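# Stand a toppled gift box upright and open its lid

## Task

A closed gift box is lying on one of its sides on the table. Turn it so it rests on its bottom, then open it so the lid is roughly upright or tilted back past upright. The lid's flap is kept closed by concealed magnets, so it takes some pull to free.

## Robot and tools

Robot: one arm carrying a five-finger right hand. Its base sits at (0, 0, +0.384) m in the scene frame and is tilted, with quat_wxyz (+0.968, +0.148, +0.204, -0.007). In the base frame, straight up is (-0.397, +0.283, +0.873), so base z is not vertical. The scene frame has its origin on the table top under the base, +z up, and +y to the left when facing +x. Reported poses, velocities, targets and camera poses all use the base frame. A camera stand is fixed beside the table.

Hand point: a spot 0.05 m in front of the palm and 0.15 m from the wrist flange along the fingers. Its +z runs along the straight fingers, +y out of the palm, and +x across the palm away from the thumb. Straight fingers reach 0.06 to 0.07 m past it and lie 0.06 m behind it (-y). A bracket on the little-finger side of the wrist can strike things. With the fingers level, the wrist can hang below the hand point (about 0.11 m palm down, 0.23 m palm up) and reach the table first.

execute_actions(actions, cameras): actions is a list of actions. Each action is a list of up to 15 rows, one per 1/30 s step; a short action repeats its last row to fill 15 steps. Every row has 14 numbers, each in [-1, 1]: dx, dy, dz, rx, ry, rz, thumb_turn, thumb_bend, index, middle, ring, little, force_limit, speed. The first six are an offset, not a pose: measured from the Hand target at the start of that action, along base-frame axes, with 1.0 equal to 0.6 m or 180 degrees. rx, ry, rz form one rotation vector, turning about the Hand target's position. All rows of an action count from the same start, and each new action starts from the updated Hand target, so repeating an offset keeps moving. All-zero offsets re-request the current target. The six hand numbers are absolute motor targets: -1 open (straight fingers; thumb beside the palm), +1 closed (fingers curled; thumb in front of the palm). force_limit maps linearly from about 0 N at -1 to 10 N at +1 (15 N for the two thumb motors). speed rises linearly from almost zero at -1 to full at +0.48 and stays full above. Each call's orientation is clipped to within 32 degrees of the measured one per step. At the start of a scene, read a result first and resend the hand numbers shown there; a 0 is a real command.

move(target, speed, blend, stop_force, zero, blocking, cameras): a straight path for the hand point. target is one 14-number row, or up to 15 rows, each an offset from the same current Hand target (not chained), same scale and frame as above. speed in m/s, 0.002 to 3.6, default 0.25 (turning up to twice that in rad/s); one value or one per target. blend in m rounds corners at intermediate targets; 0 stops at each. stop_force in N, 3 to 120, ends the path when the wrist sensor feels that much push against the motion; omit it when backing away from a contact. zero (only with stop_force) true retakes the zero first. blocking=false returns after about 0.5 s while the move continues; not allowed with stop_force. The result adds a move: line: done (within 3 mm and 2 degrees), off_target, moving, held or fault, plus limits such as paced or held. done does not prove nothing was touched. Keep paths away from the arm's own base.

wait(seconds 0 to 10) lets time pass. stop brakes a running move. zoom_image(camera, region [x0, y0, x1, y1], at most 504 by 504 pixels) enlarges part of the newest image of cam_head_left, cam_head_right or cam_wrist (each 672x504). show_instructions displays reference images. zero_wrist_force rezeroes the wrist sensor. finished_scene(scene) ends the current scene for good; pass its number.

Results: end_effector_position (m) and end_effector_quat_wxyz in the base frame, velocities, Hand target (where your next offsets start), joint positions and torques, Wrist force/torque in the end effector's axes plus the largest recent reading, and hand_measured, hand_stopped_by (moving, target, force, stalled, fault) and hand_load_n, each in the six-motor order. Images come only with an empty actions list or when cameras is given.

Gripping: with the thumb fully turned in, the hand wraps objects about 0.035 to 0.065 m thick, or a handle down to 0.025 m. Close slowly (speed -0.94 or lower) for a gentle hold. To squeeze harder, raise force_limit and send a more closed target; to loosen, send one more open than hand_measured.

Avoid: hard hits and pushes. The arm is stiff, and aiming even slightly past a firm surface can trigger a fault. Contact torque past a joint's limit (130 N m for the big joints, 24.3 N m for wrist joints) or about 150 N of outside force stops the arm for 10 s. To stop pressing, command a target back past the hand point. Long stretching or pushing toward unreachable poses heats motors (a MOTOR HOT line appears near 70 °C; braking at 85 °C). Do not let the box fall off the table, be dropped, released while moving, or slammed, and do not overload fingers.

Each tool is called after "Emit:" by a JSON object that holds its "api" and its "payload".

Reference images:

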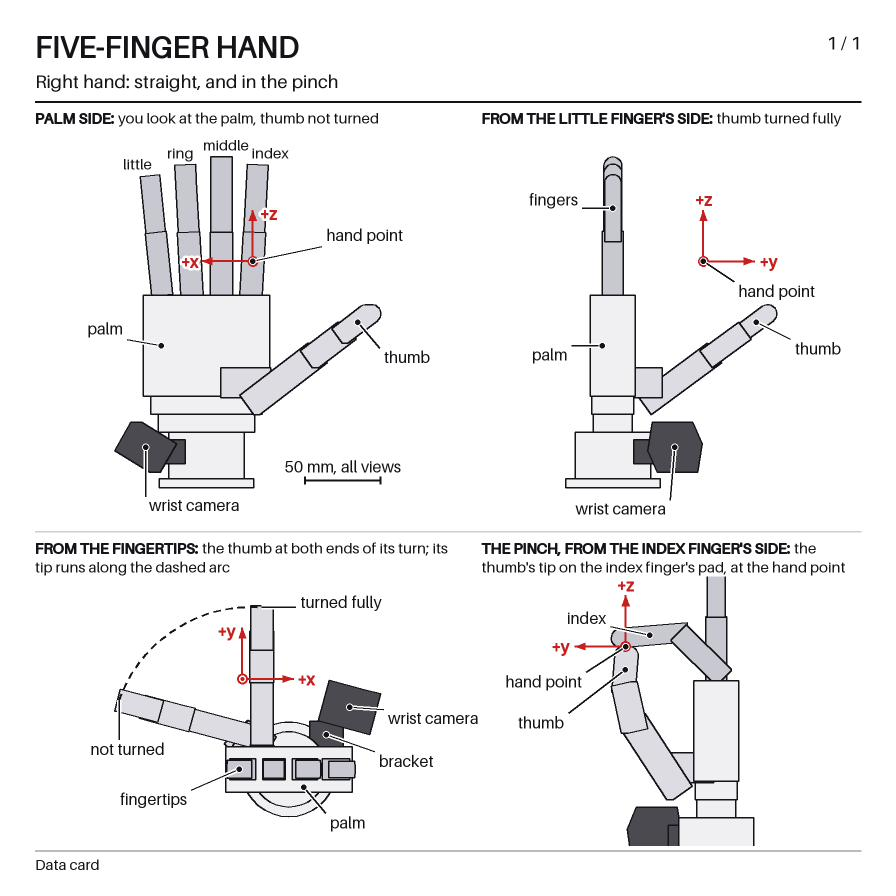

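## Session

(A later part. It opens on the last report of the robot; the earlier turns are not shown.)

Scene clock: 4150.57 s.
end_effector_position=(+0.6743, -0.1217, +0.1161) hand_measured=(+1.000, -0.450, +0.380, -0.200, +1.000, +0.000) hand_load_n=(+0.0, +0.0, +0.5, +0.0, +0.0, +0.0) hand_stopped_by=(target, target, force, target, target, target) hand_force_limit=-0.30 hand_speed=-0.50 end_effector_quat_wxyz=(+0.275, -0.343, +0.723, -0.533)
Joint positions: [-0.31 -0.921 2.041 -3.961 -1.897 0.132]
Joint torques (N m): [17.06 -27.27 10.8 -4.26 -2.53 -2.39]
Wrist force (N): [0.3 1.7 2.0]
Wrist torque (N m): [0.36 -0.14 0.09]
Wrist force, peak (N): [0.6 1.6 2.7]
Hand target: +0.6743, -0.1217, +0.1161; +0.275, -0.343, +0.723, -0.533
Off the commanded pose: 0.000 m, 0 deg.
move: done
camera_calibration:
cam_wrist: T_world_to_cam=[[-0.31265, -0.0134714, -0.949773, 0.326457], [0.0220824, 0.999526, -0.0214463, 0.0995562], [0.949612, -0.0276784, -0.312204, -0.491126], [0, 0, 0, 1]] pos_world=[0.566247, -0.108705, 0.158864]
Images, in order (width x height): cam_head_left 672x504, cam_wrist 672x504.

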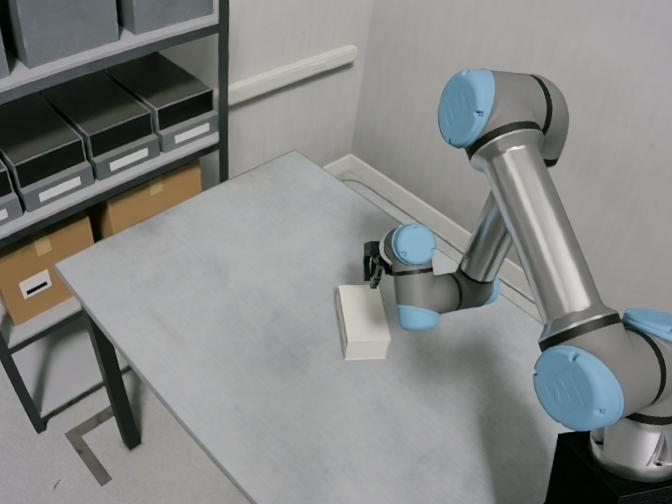

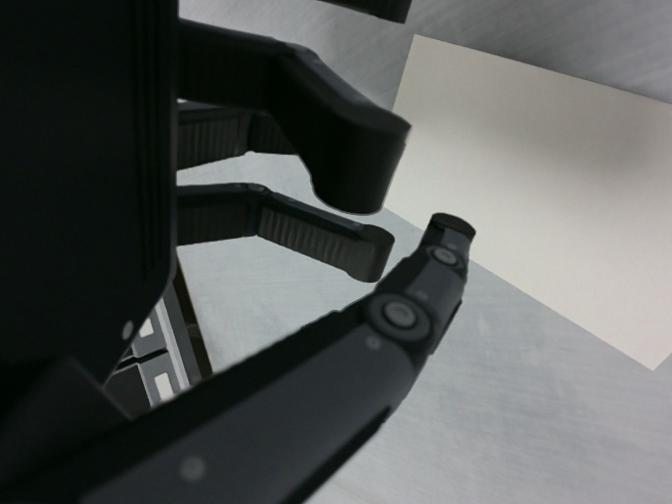

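Emit:
{"api": "move", "payload": {"target": [[-0.0066,0.0047,0.0146,0,0,0,-1,-1,0.3,-0.2,0.3,0,-0.3,0.2],[0.15439,-0.1386,0.14769,0.1552,0.1958,0.007,-1,-1,0.3,-0.2,0.3,0,-0.3,0.2]], "speed": [0.05,0.15], "cameras": ["cam_head_left","cam_wrist"]}}

Emit:
{"api": "zoom_image", "payload": {"camera": "cam_head_left", "region": [320, 260, 420, 370]}}

Scene clock: 4202.43 s.
end_effector_position=(+0.7669, -0.2048, +0.2047) hand_measured=(-1.000, -1.000, +0.300, -0.200, +0.300, +0.000) hand_load_n=(+0.0, +0.0, +0.0, +0.0, +0.0, +0.0) hand_stopped_by=(target, target, target, target, target, target) hand_force_limit=-0.30 hand_speed=0.20 end_effector_quat_wxyz=(+0.125, -0.419, +0.873, -0.215)
Joint positions: [-0.463 -0.973 1.256 -2.353 -1.635 0.196]
Joint torques (N m): [3.29 -41.54 -29.38 -0.37 2.24 -2.47]
Wrist force (N): [-0.3 0.6 1.7]
Wrist torque (N m): [0.08 -0.02 0.00]
Wrist force, peak (N): [0.4 1.8 2.4]
Hand target: +0.7669, -0.2048, +0.2047; +0.125, -0.419, +0.873, -0.215
Off the commanded pose: 0.000 m, 0 deg.
move: done
camera_calibration:
cam_wrist: T_world_to_cam=[[-0.78872, 0.348055, -0.506734, 0.786866], [0.128543, 0.899439, 0.417715, -0.00951203], [0.601164, 0.264323, -0.754145, -0.13618], [0, 0, 0, 1]] pos_world=[0.703705, -0.229322, 0.300005]
Images, in order (width x height): cam_head_left 672x504, cam_wrist 672x504.

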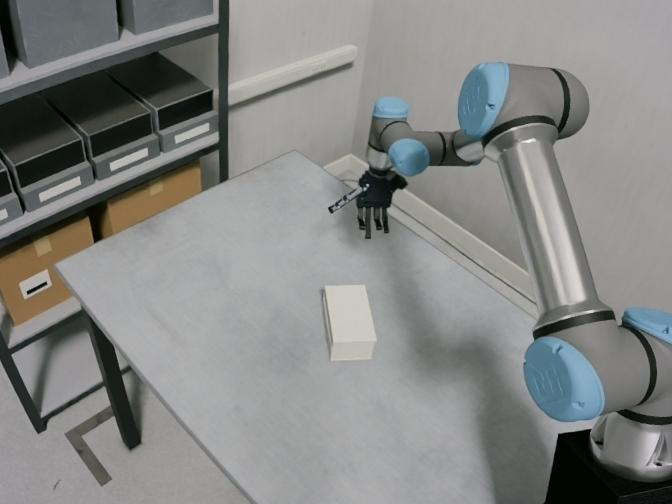

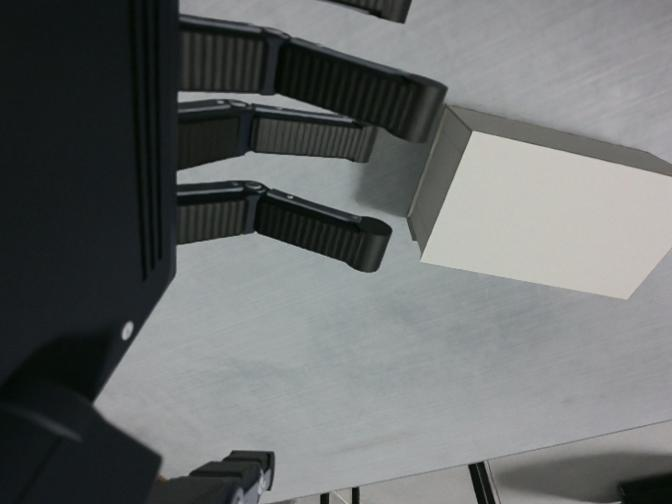

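Scaled by 4.582 from the camera's 672x504 image, which has a finer 960x720 frame.

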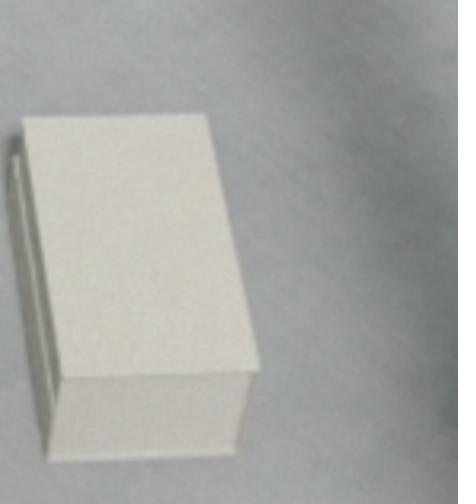

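Emit:
{"api": "move", "payload": {"target": [[0.1427,0.01974,-0.21648,-0.0053,0.0038,0.0116,-1,-1,0.3,-0.2,0.3,0,-0.3,0.2],[0.07666,0.06873,-0.26244,-0.0053,0.0038,0.0116,-1,-1,0.3,-0.2,0.3,0,-0.3,0.2],[0.06806,0.07488,-0.24352,-0.0053,0.0038,0.0116,-1,-1,0.3,-0.2,0.3,0,-0.3,0.2]], "speed": [0.12,0.025,0.02], "cameras": ["cam_head_left","cam_wrist"]}}

Scene clock: 4237.83 s.
end_effector_position=(+0.8078, -0.1600, +0.0584) hand_measured=(-1.000, -1.000, +0.300, -0.200, +0.300, +0.000) hand_load_n=(+0.0, +0.0, +0.5, +0.0, +0.0, +0.0) hand_stopped_by=(target, target, target, target, target, target) hand_force_limit=-0.30 hand_speed=0.20 end_effector_quat_wxyz=(+0.120, -0.438, +0.864, -0.217)
Joint positions: [-0.38 -0.76 1.284 -2.587 -1.675 0.228]
Joint torques (N m): [17.8 -66.96 0.58 -0.24 -2.29 2.35]
Wrist force (N): [0.1 0.5 1.9]
Wrist torque (N m): [0.06 -0.07 -0.05]
Wrist force, peak (N): [-0.2 0.5 2.4]
Hand target: +0.8078, -0.1599, +0.0586; +0.120, -0.438, +0.864, -0.217
Off the commanded pose: 0.000 m, 0 deg.
move: done
camera_calibration:
cam_wrist: T_world_to_cam=[[-0.806862, 0.310632, -0.502475, 0.737838], [0.100554, 0.910392, 0.401342, 0.0312148], [0.582118, 0.273302, -0.765796, -0.265438], [0, 0, 0, 1]] pos_world=[0.746711, -0.185069, 0.154945]
Images, in order (width x height): cam_head_left 672x504, cam_wrist 672x504.

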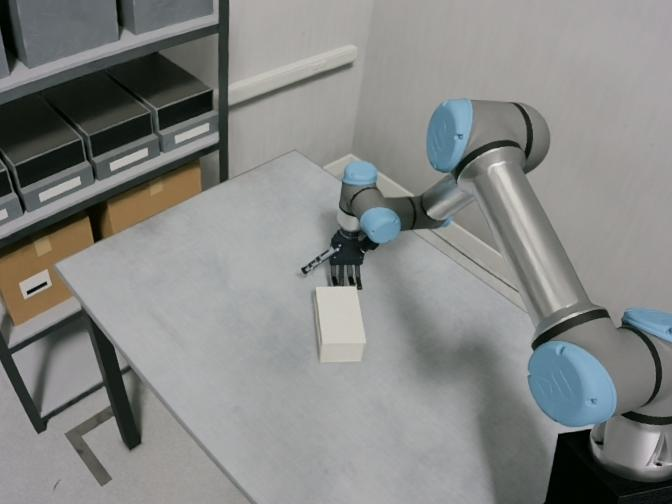

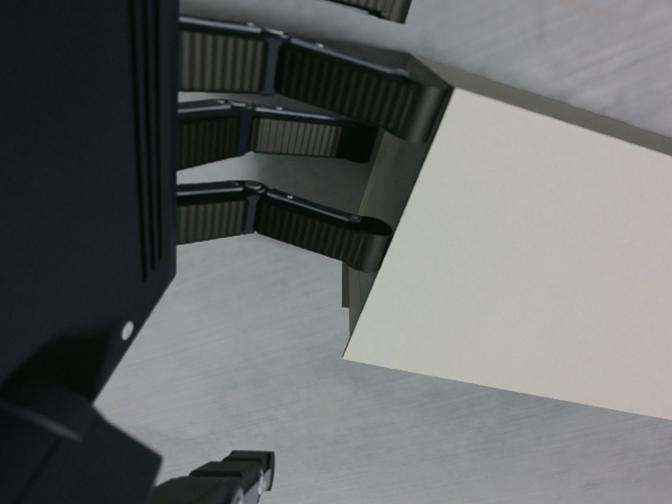

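Emit:
{"api": "move", "payload": {"target": [[0.00794,-0.00567,-0.01746,0,0,0,-1,-1,0.3,-0.2,0.3,0,-0.3,0.2],[0.02868,0.02254,-0.01719,0,0,0,-1,-1,0.3,-0.2,0.3,0,-0.3,0.2],[0.01699,0.03121,-0.02533,0,0,0,-1,-1,0.3,-0.2,0.3,0,-0.3,0.2],[0.00905,0.03688,-0.00787,0,0,0,-1,-1,0.3,-0.2,0.3,0,-0.3,0.2],[0.00905,0.03688,-0.00787,0,0,0,1,-1,0.3,-0.2,0.3,0,-0.3,0.2]], "speed": [0.04,0.04,0.025,0.02,0.02], "cameras": ["cam_wrist"]}}

Scene clock: 4262.93 s.
end_effector_position=(+0.8132, -0.1378, +0.0539) hand_measured=(+1.000, -1.000, +0.300, -0.200, +0.300, +0.000) hand_load_n=(+0.0, +0.0, +1.0, +0.0, +0.0, +0.0) hand_stopped_by=(target, target, target, target, target, target) hand_force_limit=-0.30 hand_speed=0.20 end_effector_quat_wxyz=(+0.120, -0.438, +0.864, -0.217)
Joint positions: [-0.349 -0.753 1.283 -2.59 -1.689 0.255]
Joint torques (N m): [18.19 -66.2 -1.52 -0.39 -2.04 2.14]
Wrist force (N): [0.1 0.6 2.2]
Wrist torque (N m): [0.09 -0.07 -0.05]
Wrist force, peak (N): [0.4 0.5 2.7]
Hand target: +0.8132, -0.1378, +0.0539; +0.120, -0.438, +0.864, -0.217
Off the commanded pose: 0.000 m, 0 deg.
move: done
camera_calibration:
cam_wrist: T_world_to_cam=[[-0.806834, 0.310646, -0.502513, 0.733005], [0.100531, 0.910381, 0.401372, 0.0124095], [0.582162, 0.273322, -0.765756, -0.27818], [0, 0, 0, 1]] pos_world=[0.752111, -0.162969, 0.150345]
Images, in order (width x height): cam_wrist 672x504.

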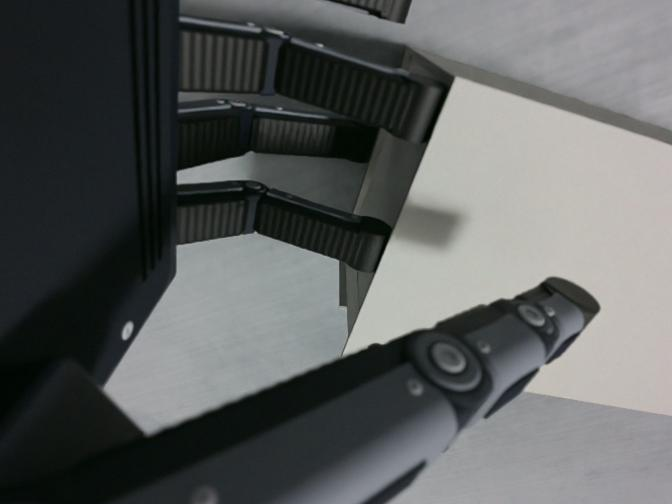

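Emit:
{"api": "move", "payload": {"target": [0,0,0,0,0,0,1,-0.25,0.3,-0.2,0.3,0,-0.4,-0.7], "speed": 0.02, "cameras": ["cam_wrist","cam_head_left"]}}

Scene clock: 4273.90 s.
end_effector_position=(+0.8132, -0.1378, +0.0539) hand_measured=(+1.000, -0.306, +0.300, -0.200, +0.300, +0.000) hand_load_n=(+0.5, +6.5, +5.5, +0.0, +1.5, +0.0) hand_stopped_by=(target, force, target, target, target, target) hand_force_limit=-0.40 hand_speed=-0.70 end_effector_quat_wxyz=(+0.120, -0.438, +0.864, -0.217)
Joint positions: [-0.349 -0.753 1.283 -2.59 -1.689 0.255]
Joint torques (N m): [17.3 -65.24 -5.1 -0.94 -1.46 2.23]
Wrist force (N): [0.2 0.6 2.3]
Wrist torque (N m): [0.04 -0.08 -0.02]
Wrist force, peak (N): [0.6 1.0 2.7]
Hand target: +0.8132, -0.1378, +0.0539; +0.120, -0.438, +0.864, -0.217
Off the commanded pose: 0.000 m, 0 deg.
move: done
camera_calibration:
cam_wrist: T_world_to_cam=[[-0.806834, 0.310646, -0.502513, 0.733005], [0.100531, 0.910381, 0.401372, 0.0124095], [0.582162, 0.273322, -0.765756, -0.27818], [0, 0, 0, 1]] pos_world=[0.752111, -0.162969, 0.150345]
Images, in order (width x height): cam_head_left 672x504, cam_wrist 672x504.

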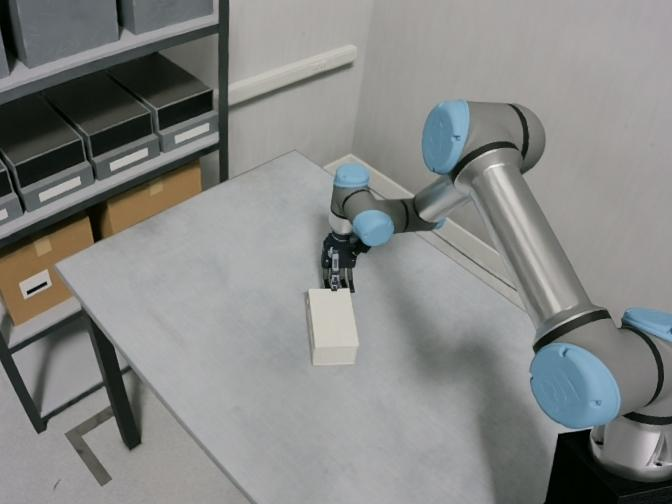

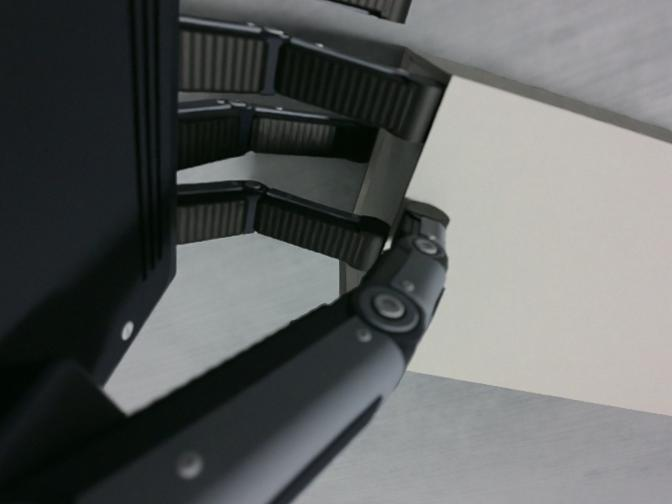

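Emit:
{"api": "move", "payload": {"target": [[-0.03746,0.02722,0.03465,-0.0329,-0.0448,-0.0004,1,-0.25,0.3,-0.2,0.3,0,-0.4,-0.7],[-0.07919,0.05765,0.06078,-0.0658,-0.0895,-0.0009,1,-0.25,0.3,-0.2,0.3,0,-0.4,-0.7]], "speed": 0.04, "blend": [0.01,0], "cameras": ["cam_head_left","cam_wrist"]}}

Scene clock: 4317.17 s.
end_effector_position=(+0.7657, -0.1032, +0.0903) hand_measured=(+1.000, -0.306, +0.300, -0.200, +0.300, +0.000) hand_load_n=(+0.0, +6.5, +4.5, +0.0, +1.0, +0.0) hand_stopped_by=(target, force, target, target, target, target) hand_force_limit=-0.40 hand_speed=-0.70 end_effector_quat_wxyz=(+0.194, -0.412, +0.813, -0.364)
Joint positions: [-0.284 -0.909 1.671 -3.156 -1.815 0.241]
Joint torques (N m): [18.77 -59.64 4.9 -4.34 -2.43 -2.67]
Wrist force (N): [0.4 1.4 2.4]
Wrist torque (N m): [0.19 -0.11 0.08]
Wrist force, peak (N): [0.3 1.5 2.8]
Hand target: +0.7657, -0.1032, +0.0903; +0.194, -0.412, +0.813, -0.364
Off the commanded pose: 0.000 m, 0 deg.
move: done
camera_calibration:
cam_wrist: T_world_to_cam=[[-0.627296, 0.181275, -0.75739, 0.574484], [0.0149671, 0.975159, 0.221, 0.0595465], [0.778637, 0.127296, -0.614426, -0.41128], [0, 0, 0, 1]] pos_world=[0.679718, -0.109852, 0.169247]
Images, in order (width x height): cam_head_left 672x504, cam_wrist 672x504.

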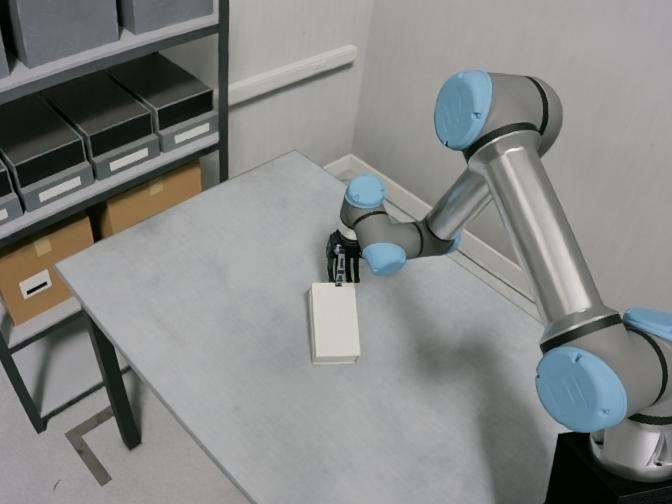

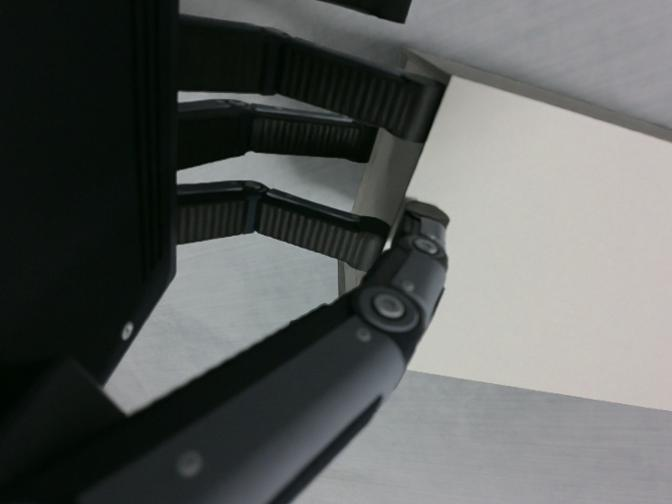

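Emit:
{"api": "move", "payload": {"target": [[-0.04415,0.0323,0.01621,-0.0329,-0.0448,-0.0004,1,-0.25,0.3,-0.2,0.3,0,-0.4,-0.7],[-0.08986,0.06587,0.02232,-0.0658,-0.0895,-0.0009,1,-0.25,0.3,-0.2,0.3,0,-0.4,-0.7]], "speed": 0.04, "blend": [0.01,0], "cameras": ["cam_head_left","cam_wrist"]}}

Scene clock: 4327.80 s.
end_effector_position=(+0.7118, -0.0637, +0.1037) hand_measured=(+1.000, -0.306, +0.300, -0.200, +0.300, +0.000) hand_load_n=(+0.0, +5.0, +3.5, +0.0, +1.0, +0.0) hand_stopped_by=(target, force, target, target, target, target) hand_force_limit=-0.40 hand_speed=-0.70 end_effector_quat_wxyz=(+0.262, -0.373, +0.736, -0.500)
Joint positions: [-0.194 -0.899 1.931 -3.77 -1.965 0.176]
Joint torques (N m): [19.02 -29.94 8.66 -4.35 -2.56 -2.57]
Wrist force (N): [0.4 2.0 2.3]
Wrist torque (N m): [0.34 -0.14 0.06]
Wrist force, peak (N): [0.3 2.1 2.7]
Hand target: +0.7118, -0.0637, +0.1037; +0.262, -0.373, +0.736, -0.500
Off the commanded pose: 0.000 m, 0 deg.
move: done
camera_calibration:
cam_wrist: T_world_to_cam=[[-0.388597, 0.00740614, -0.921378, 0.379685], [-0.0156958, 0.999769, 0.0146561, 0.0636812], [0.921274, 0.0201571, -0.388392, -0.497796], [0, 0, 0, 1]] pos_world=[0.60715, -0.0564444, 0.15556]
Images, in order (width x height): cam_head_left 672x504, cam_wrist 672x504.

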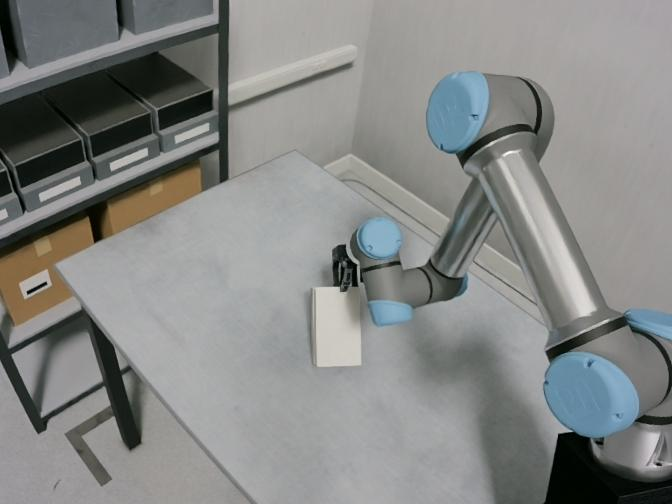

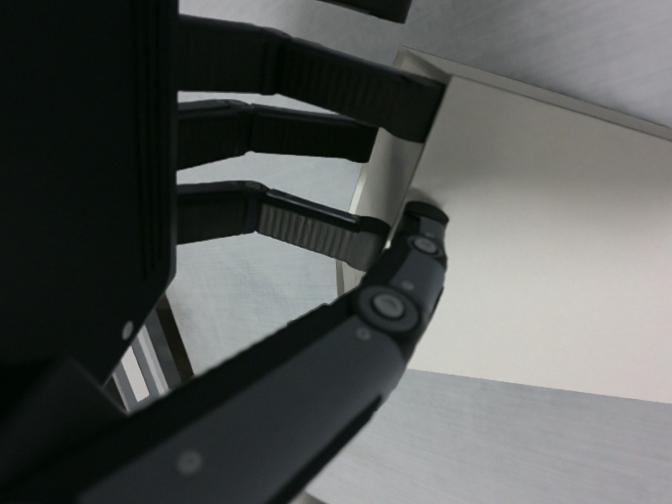

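Emit:
{"api": "move", "payload": {"target": [[-0.04579,0.03371,-0.00353,-0.0329,-0.0448,-0.0004,1,-0.25,0.3,-0.2,0.3,0,-0.4,-0.7],[-0.09064,0.0668,-0.01691,-0.0658,-0.0895,-0.0009,1,-0.25,0.3,-0.2,0.3,0,-0.4,-0.7]], "speed": 0.04, "blend": [0.01,0], "cameras": ["cam_head_left","cam_wrist"]}}

Scene clock: 4339.80 s.
end_effector_position=(+0.6574, -0.0236, +0.0936) hand_measured=(+1.000, -0.306, +0.300, -0.200, +0.300, +0.000) hand_load_n=(+0.0, +0.0, +0.0, +0.0, +0.0, +0.0) hand_stopped_by=(target, force, target, target, target, target) hand_force_limit=-0.40 hand_speed=-0.70 end_effector_quat_wxyz=(+0.322, -0.324, +0.638, -0.621)
Joint positions: [-0.086 -0.706 2.016 -4.425 -2.108 0.022]
Joint torques (N m): [19.49 -26.16 -11.71 -3.66 -2.34 -2.66]
Wrist force (N): [0.6 1.4 1.7]
Wrist torque (N m): [0.42 -0.19 0.06]
Wrist force, peak (N): [0.7 2.7 2.6]
Hand target: +0.6574, -0.0236, +0.0936; +0.322, -0.324, +0.637, -0.621
Off the commanded pose: 0.000 m, 0 deg.
move: done
camera_calibration:
cam_wrist: T_world_to_cam=[[-0.119584, -0.18981, -0.974511, 0.172401], [0.0123663, 0.981194, -0.192629, 0.0234018], [0.992747, -0.0350864, -0.114988, -0.526379], [0, 0, 0, 1]] pos_world=[0.542889, -0.00870701, 0.111988]
Images, in order (width x height): cam_head_left 672x504, cam_wrist 672x504.

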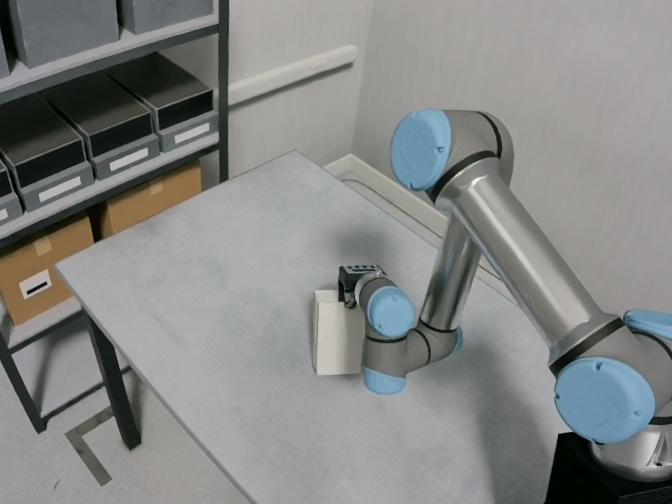

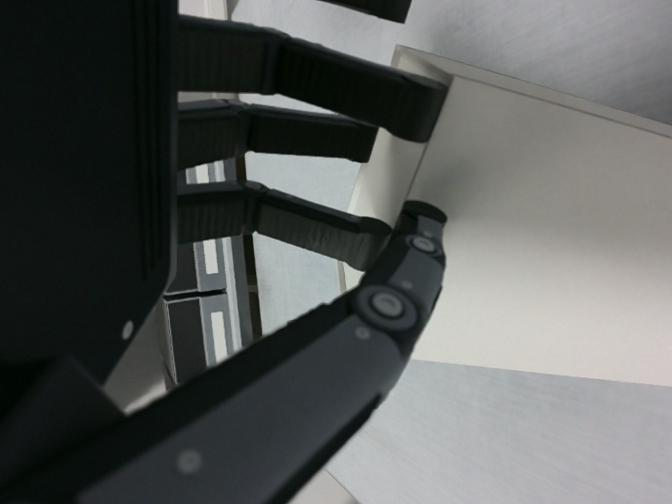

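Emit:
{"api": "zoom_image", "payload": {"camera": "cam_head_left", "region": [290, 250, 430, 390]}}

Emit:
{"api": "zoom_image", "payload": {"camera": "cam_wrist", "region": [330, 30, 530, 280]}}

Scaled by 3.600 from the camera's 672x504 image, which has a finer 960x720 frame.

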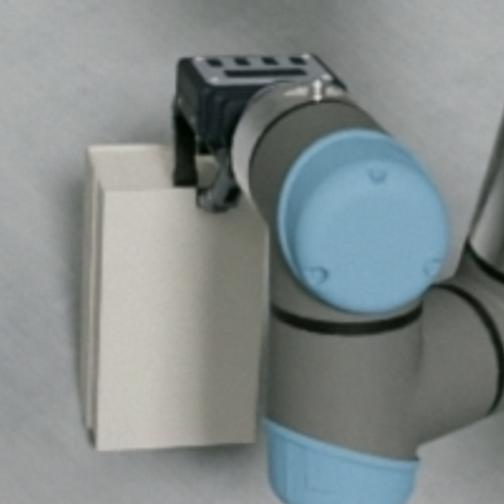

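Scaled by 2.016 from the camera's 672x504 image, which has a finer 960x720 frame.

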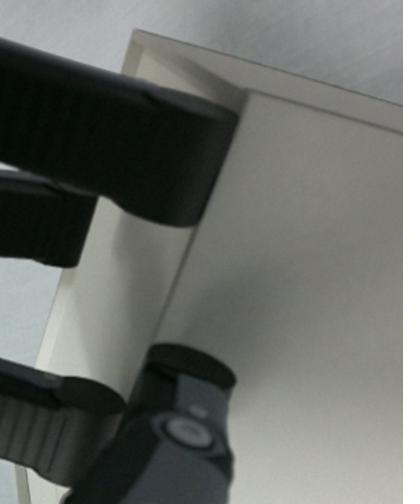

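Emit:
{"api": "move", "payload": {"target": [[-0.04192,0.03104,-0.02286,-0.0329,-0.0448,-0.0004,1,-0.25,0.3,-0.2,0.3,0,-0.4,-0.7]], "speed": 0.04, "cameras": ["cam_head_left","cam_wrist"]}}

Emit:
{"api": "zoom_image", "payload": {"camera": "cam_head_left", "region": [270, 250, 430, 410]}}

Scene clock: 4362.43 s.
end_effector_position=(+0.6323, -0.0050, +0.0799) hand_measured=(+1.000, -0.306, +0.300, -0.200, +0.300, +0.000) hand_load_n=(+0.0, +0.0, +0.0, +0.0, +0.0, +0.0) hand_stopped_by=(target, force, target, target, target, target) hand_force_limit=-0.40 hand_speed=-0.70 end_effector_quat_wxyz=(-0.348, +0.295, -0.581, +0.674)
Joint positions: [-0.034 -0.566 1.981 -4.739 -2.153 -0.094]
Joint torques (N m): [21.07 -26.42 -9.2 -3.42 -2.29 -2.82]
Wrist force (N): [0.8 1.6 2.2]
Wrist torque (N m): [0.45 -0.23 0.08]
Wrist force, peak (N): [1.0 1.9 2.0]
Hand target: +0.6322, -0.0050, +0.0799; -0.348, +0.295, -0.581, +0.674
Off the commanded pose: 0.000 m, 0 deg.
move: done
camera_calibration:
cam_wrist: T_world_to_cam=[[0.0163611, -0.289835, -0.956937, 0.0716355], [0.0475221, 0.956209, -0.288802, -0.0118678], [0.998736, -0.0407505, 0.0294181, -0.517668], [0, 0, 0, 1]] pos_world=[0.516406, 0.0110153, 0.080352]
Images, in order (width x height): cam_head_left 672x504, cam_wrist 672x504.

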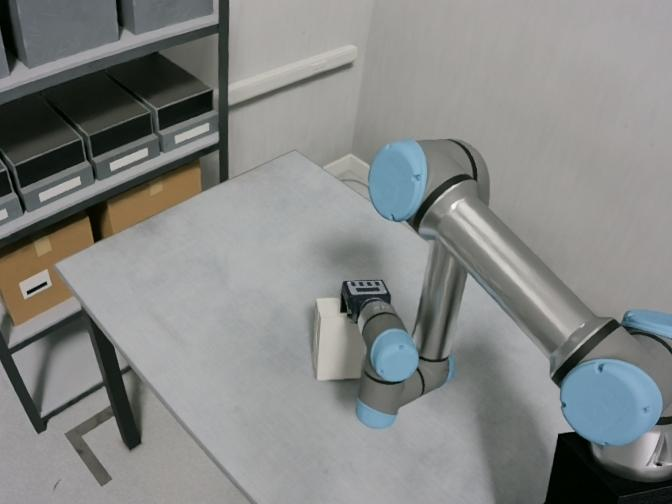

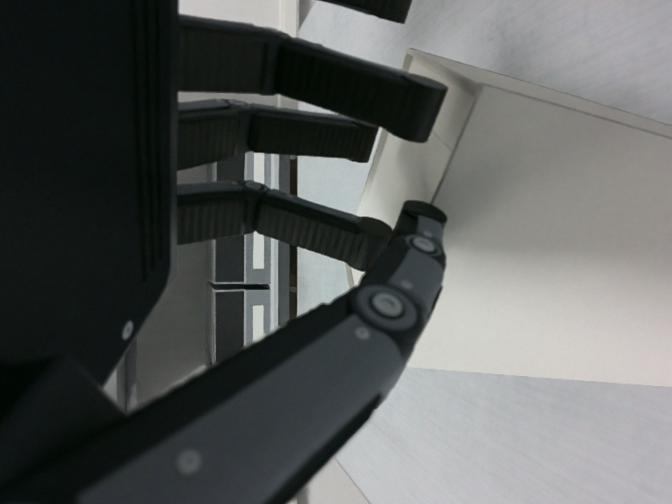

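Scaled by 3.150 from the camera's 672x504 image, which has a finer 960x720 frame.

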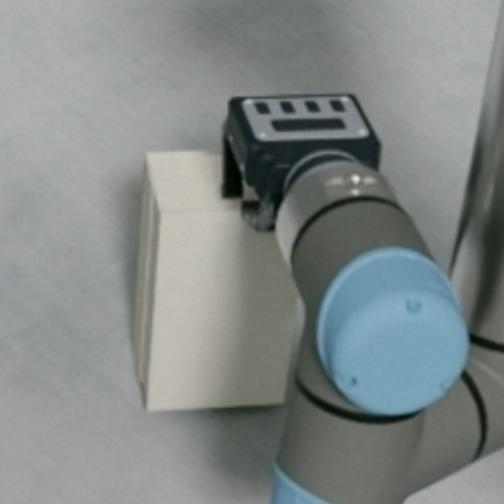

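Emit:
{"api": "move", "payload": {"target": [[-0.04091,0.03035,-0.02847,0,0,0,1,-0.25,0.3,-0.2,0.3,0,-0.4,-0.7]], "speed": 0.02, "cameras": ["cam_head_left","cam_wrist"]}}

Emit:
{"api": "zoom_image", "payload": {"camera": "cam_head_left", "region": [270, 250, 430, 410]}}

Scene clock: 4393.60 s.
end_effector_position=(+0.6078, +0.0132, +0.0629) hand_measured=(+1.000, -0.306, +0.300, -0.200, +0.300, +0.000) hand_load_n=(+0.0, +0.0, +0.0, +0.0, +0.0, +0.0) hand_stopped_by=(target, force, target, target, target, target) hand_force_limit=-0.40 hand_speed=-0.70 end_effector_quat_wxyz=(-0.348, +0.295, -0.581, +0.674)
Joint positions: [0.011 -0.529 2.011 -4.812 -2.198 -0.105]
Joint torques (N m): [20.08 -24.39 18.21 -3.63 -2.12 -2.72]
Wrist force (N): [1.0 1.5 2.1]
Wrist torque (N m): [0.43 -0.22 0.06]
Wrist force, peak (N): [0.8 1.9 2.1]
Hand target: +0.6077, +0.0133, +0.0628; -0.348, +0.295, -0.581, +0.674
Off the commanded pose: 0.000 m, 0 deg.
move: done
camera_calibration:
cam_wrist: T_world_to_cam=[[0.0165469, -0.289936, -0.956903, 0.0609517], [0.0475806, 0.956178, -0.288894, -0.0330384], [0.99873, -0.0407497, 0.0296171, -0.491967], [0, 0, 0, 1]] pos_world=[0.491906, 0.0292152, 0.0633509]
Images, in order (width x height): cam_head_left 672x504, cam_wrist 672x504.

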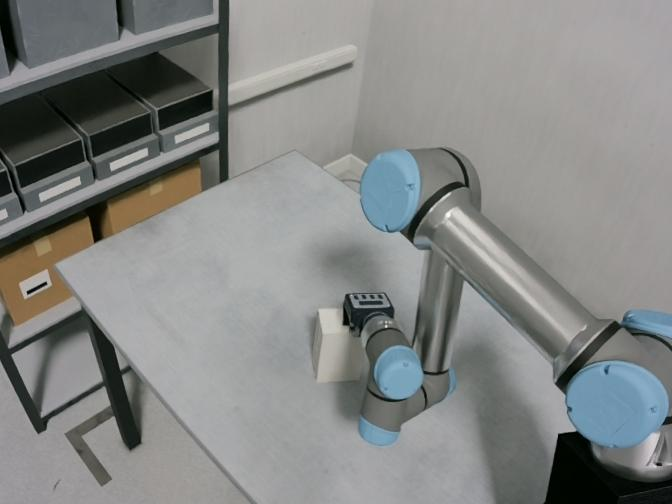

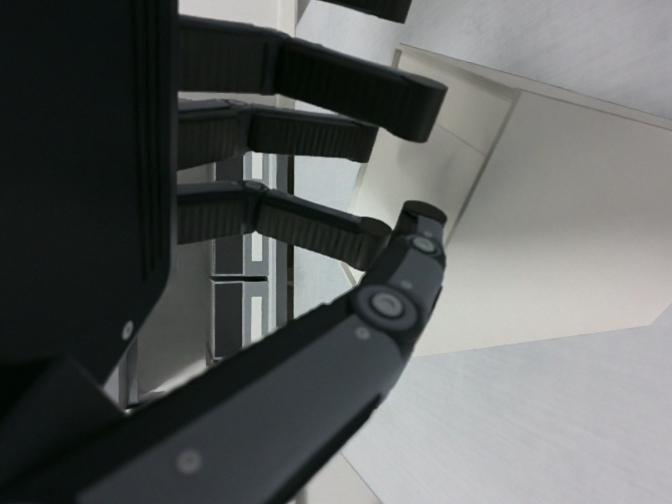

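Scaled by 3.150 from the camera's 672x504 image, which has a finer 960x720 frame.

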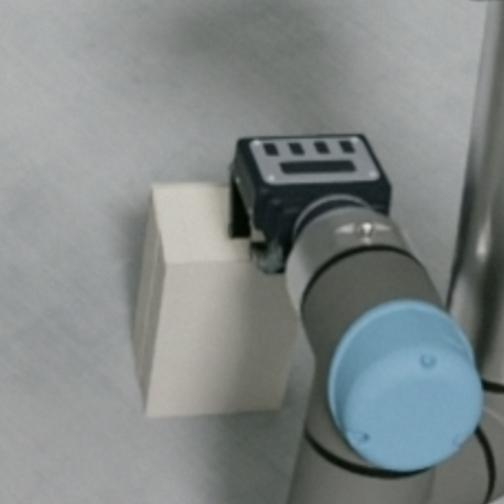

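Emit:
{"api": "move", "payload": {"target": [[-0.05294,0.03782,0.1164,0,0,0,1,-0.25,0.3,-0.2,0.3,0,-0.4,-0.7],[-0.088,0.06383,0.092,0.2304,0.3134,0.003,1,-0.25,0.3,-0.2,0.3,0,-0.4,-0.7]], "speed": [0.04,0.15], "cameras": ["cam_head_left","cam_wrist"]}}

Scene clock: 4523.43 s.
end_effector_position=(+0.5549, +0.0515, +0.1180) hand_measured=(+1.000, -0.306, +0.300, -0.200, +0.300, +0.000) hand_load_n=(+0.0, +0.0, +0.0, +0.0, +0.0, +0.0) hand_stopped_by=(target, force, target, target, target, target) hand_force_limit=-0.40 hand_speed=-0.70 end_effector_quat_wxyz=(+0.120, -0.437, +0.864, -0.217)
Joint positions: [-0.149 -1.38 2.099 -2.749 -1.781 0.436]
Joint torques (N m): [4.6 -22.62 -23.63 -0.37 2 -2.48]
Wrist force (N): [-0.2 0.6 1.8]
Wrist torque (N m): [0.07 -0.03 -0.04]
Wrist force, peak (N): [0.8 1.7 2.4]
Hand target: +0.5549, +0.0516, +0.1180; +0.120, -0.437, +0.864, -0.217
Off the commanded pose: 0.000 m, 0 deg.
move: done
camera_calibration:
cam_wrist: T_world_to_cam=[[-0.806789, 0.310971, -0.502382, 0.497968], [0.100947, 0.910333, 0.401377, -0.160024], [0.582152, 0.273113, -0.765839, -0.130386], [0, 0, 0, 1]] pos_world=[0.493813, 0.0264309, 0.214546]
Images, in order (width x height): cam_head_left 672x504, cam_wrist 672x504.

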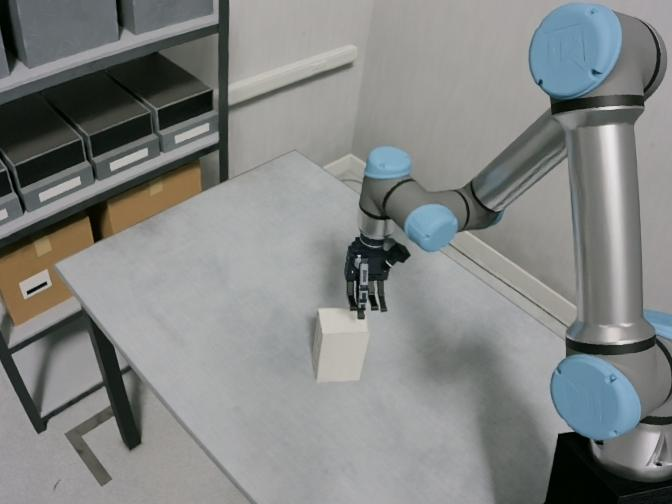

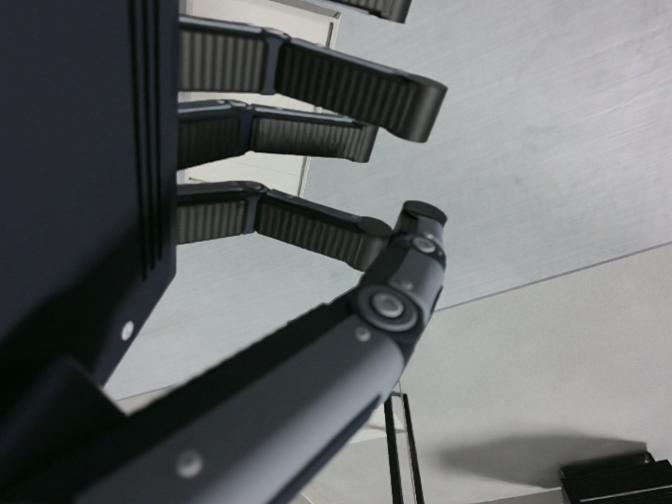

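Emit:
{"api": "execute_actions", "payload": {"actions": [], "cameras": ["all"]}}

Scene clock: 4552.00 s.
end_effector_position=(+0.5549, +0.0516, +0.1180) hand_measured=(+1.000, -0.306, +0.300, -0.200, +0.300, +0.000) hand_load_n=(+0.0, +0.0, +0.0, +0.0, +0.0, +0.0) hand_stopped_by=(target, force, target, target, target, target) hand_force_limit=-0.40 hand_speed=-0.70 end_effector_quat_wxyz=(+0.120, -0.437, +0.864, -0.217)
Joint positions: [-0.149 -1.38 2.099 -2.749 -1.781 0.436]
Joint velocities: within noise
Joint torques (N m): [4.47 -23.03 -23.32 -0.3 2.21 -2.39]
Wrist force (N): [-0.2 0.4 2.3]
Wrist torque (N m): [0.01 -0.05 -0.05]
Wrist force, peak (N): [-0.2 0.4 2.3]
Hand target: +0.5549, +0.0516, +0.1180; +0.120, -0.437, +0.864, -0.217
Off the commanded pose: 0.000 m, 0 deg.
camera_calibration:
cam_wrist: T_world_to_cam=[[-0.806917, 0.311026, -0.502143, 0.49798], [0.101037, 0.910284, 0.401467, -0.160086], [0.581959, 0.273215, -0.765948, -0.13027], [0, 0, 0, 1]] pos_world=[0.493814, 0.0264303, 0.214546]

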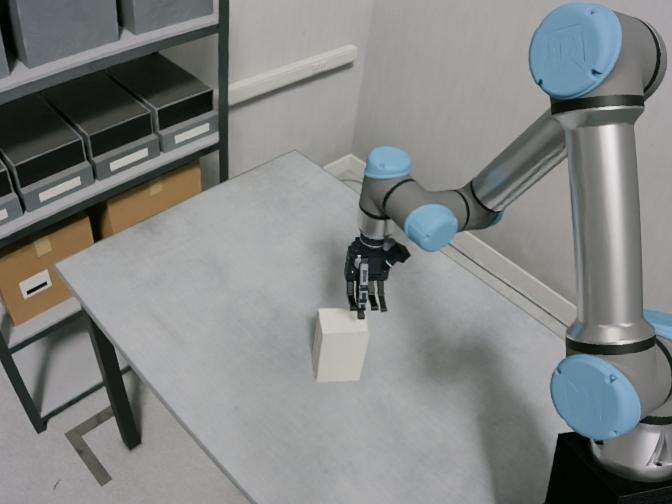

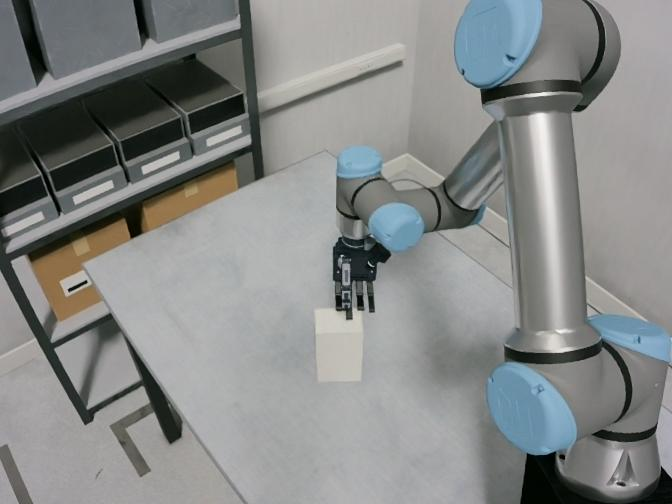

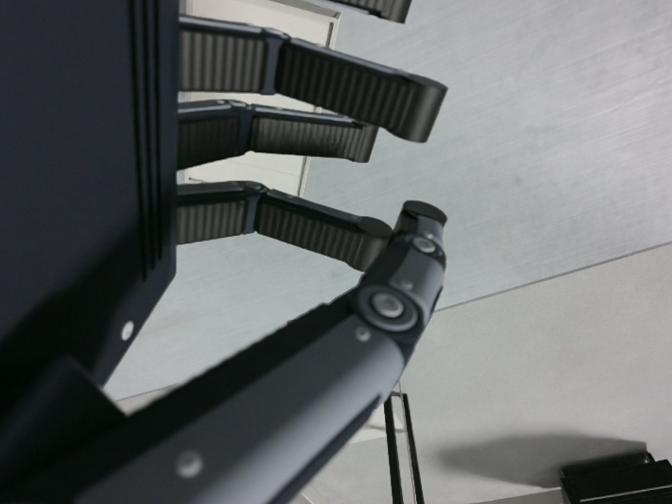

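Emit:
{"api": "move", "payload": {"target": [[-0.01985,0.01418,0.04365,0,0,0,-1,-1,-1,-1,-1,-1,-0.4,0],[-0.01985,0.01418,0.04365,-0.1985,0.1418,0.4365,-1,-1,-1,-1,-1,-1,-0.4,0],[-0.01985,0.01418,0.04365,-0.3969,0.2836,0.8728,1,-1,-1,-1,-1,-1,-0.4,0]], "speed": 0.3, "cameras": ["all"]}}

Scene clock: 4585.53 s.
end_effector_position=(+0.5430, +0.0601, +0.1442) hand_measured=(+1.000, -1.000, -1.000, -1.000, -1.000, -1.000) hand_load_n=(+0.0, -0.5, +0.0, +0.0, -0.5, +0.0) hand_stopped_by=(target, target, target, target, target, target) hand_force_limit=-0.40 hand_speed=0.00 end_effector_quat_wxyz=(+0.229, +0.864, +0.434, +0.114)
Joint positions: [0.132 -1.38 2.196 -2.773 -1.925 -2.439]
Joint torques (N m): [5.86 -43.66 0.41 -3.78 2.09 -2.65]
Wrist force (N): [0.2 1.1 2.2]
Wrist torque (N m): [0.09 -0.09 0.09]
Wrist force, peak (N): [0.2 0.7 2.6]
Hand target: +0.5430, +0.0601, +0.1442; +0.229, +0.864, +0.434, +0.114
Off the commanded pose: 0.000 m, 0 deg.
move: done
camera_calibration:
cam_wrist: T_world_to_cam=[[0.830391, -0.328311, 0.450181, -0.489031], [-0.552692, -0.58771, 0.59087, 0.240562], [0.070587, -0.739465, -0.669484, 0.21896], [0, 0, 0, 1]] pos_world=[0.523588, 0.14274, 0.224602]

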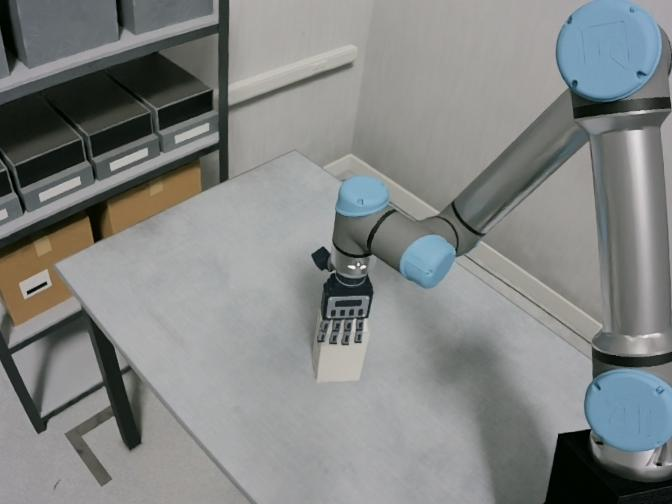

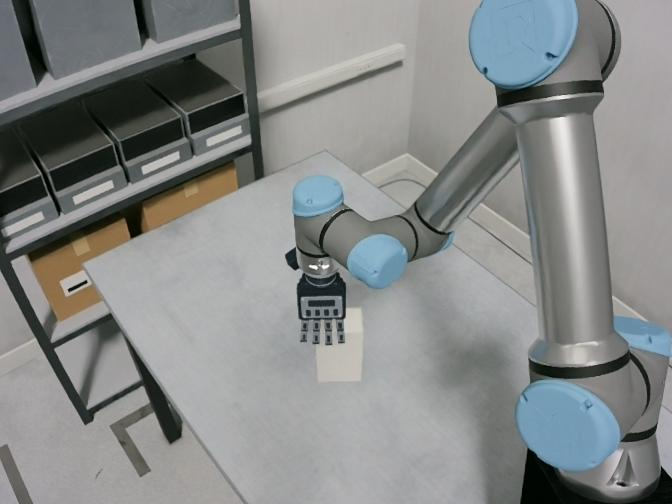

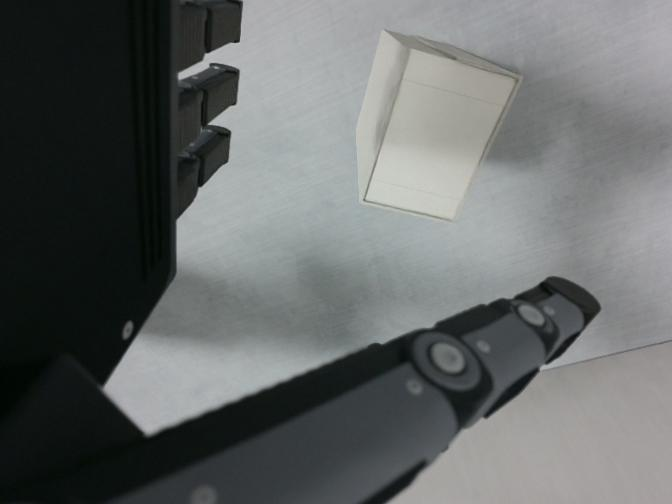

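Emit:
{"api": "zoom_image", "payload": {"camera": "cam_wrist", "region": [320, 0, 560, 240]}}

Emit:
{"api": "zoom_image", "payload": {"camera": "cam_head_left", "region": [290, 290, 400, 400]}}

Scaled by 2.100 from the camera's 672x504 image, which has a finer 960x720 frame.

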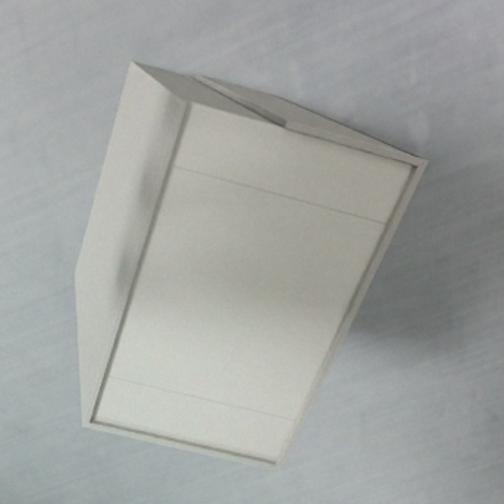

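Scaled by 4.582 from the camera's 672x504 image, which has a finer 960x720 frame.

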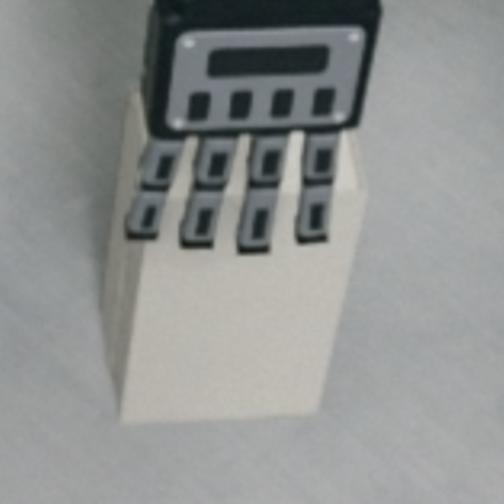

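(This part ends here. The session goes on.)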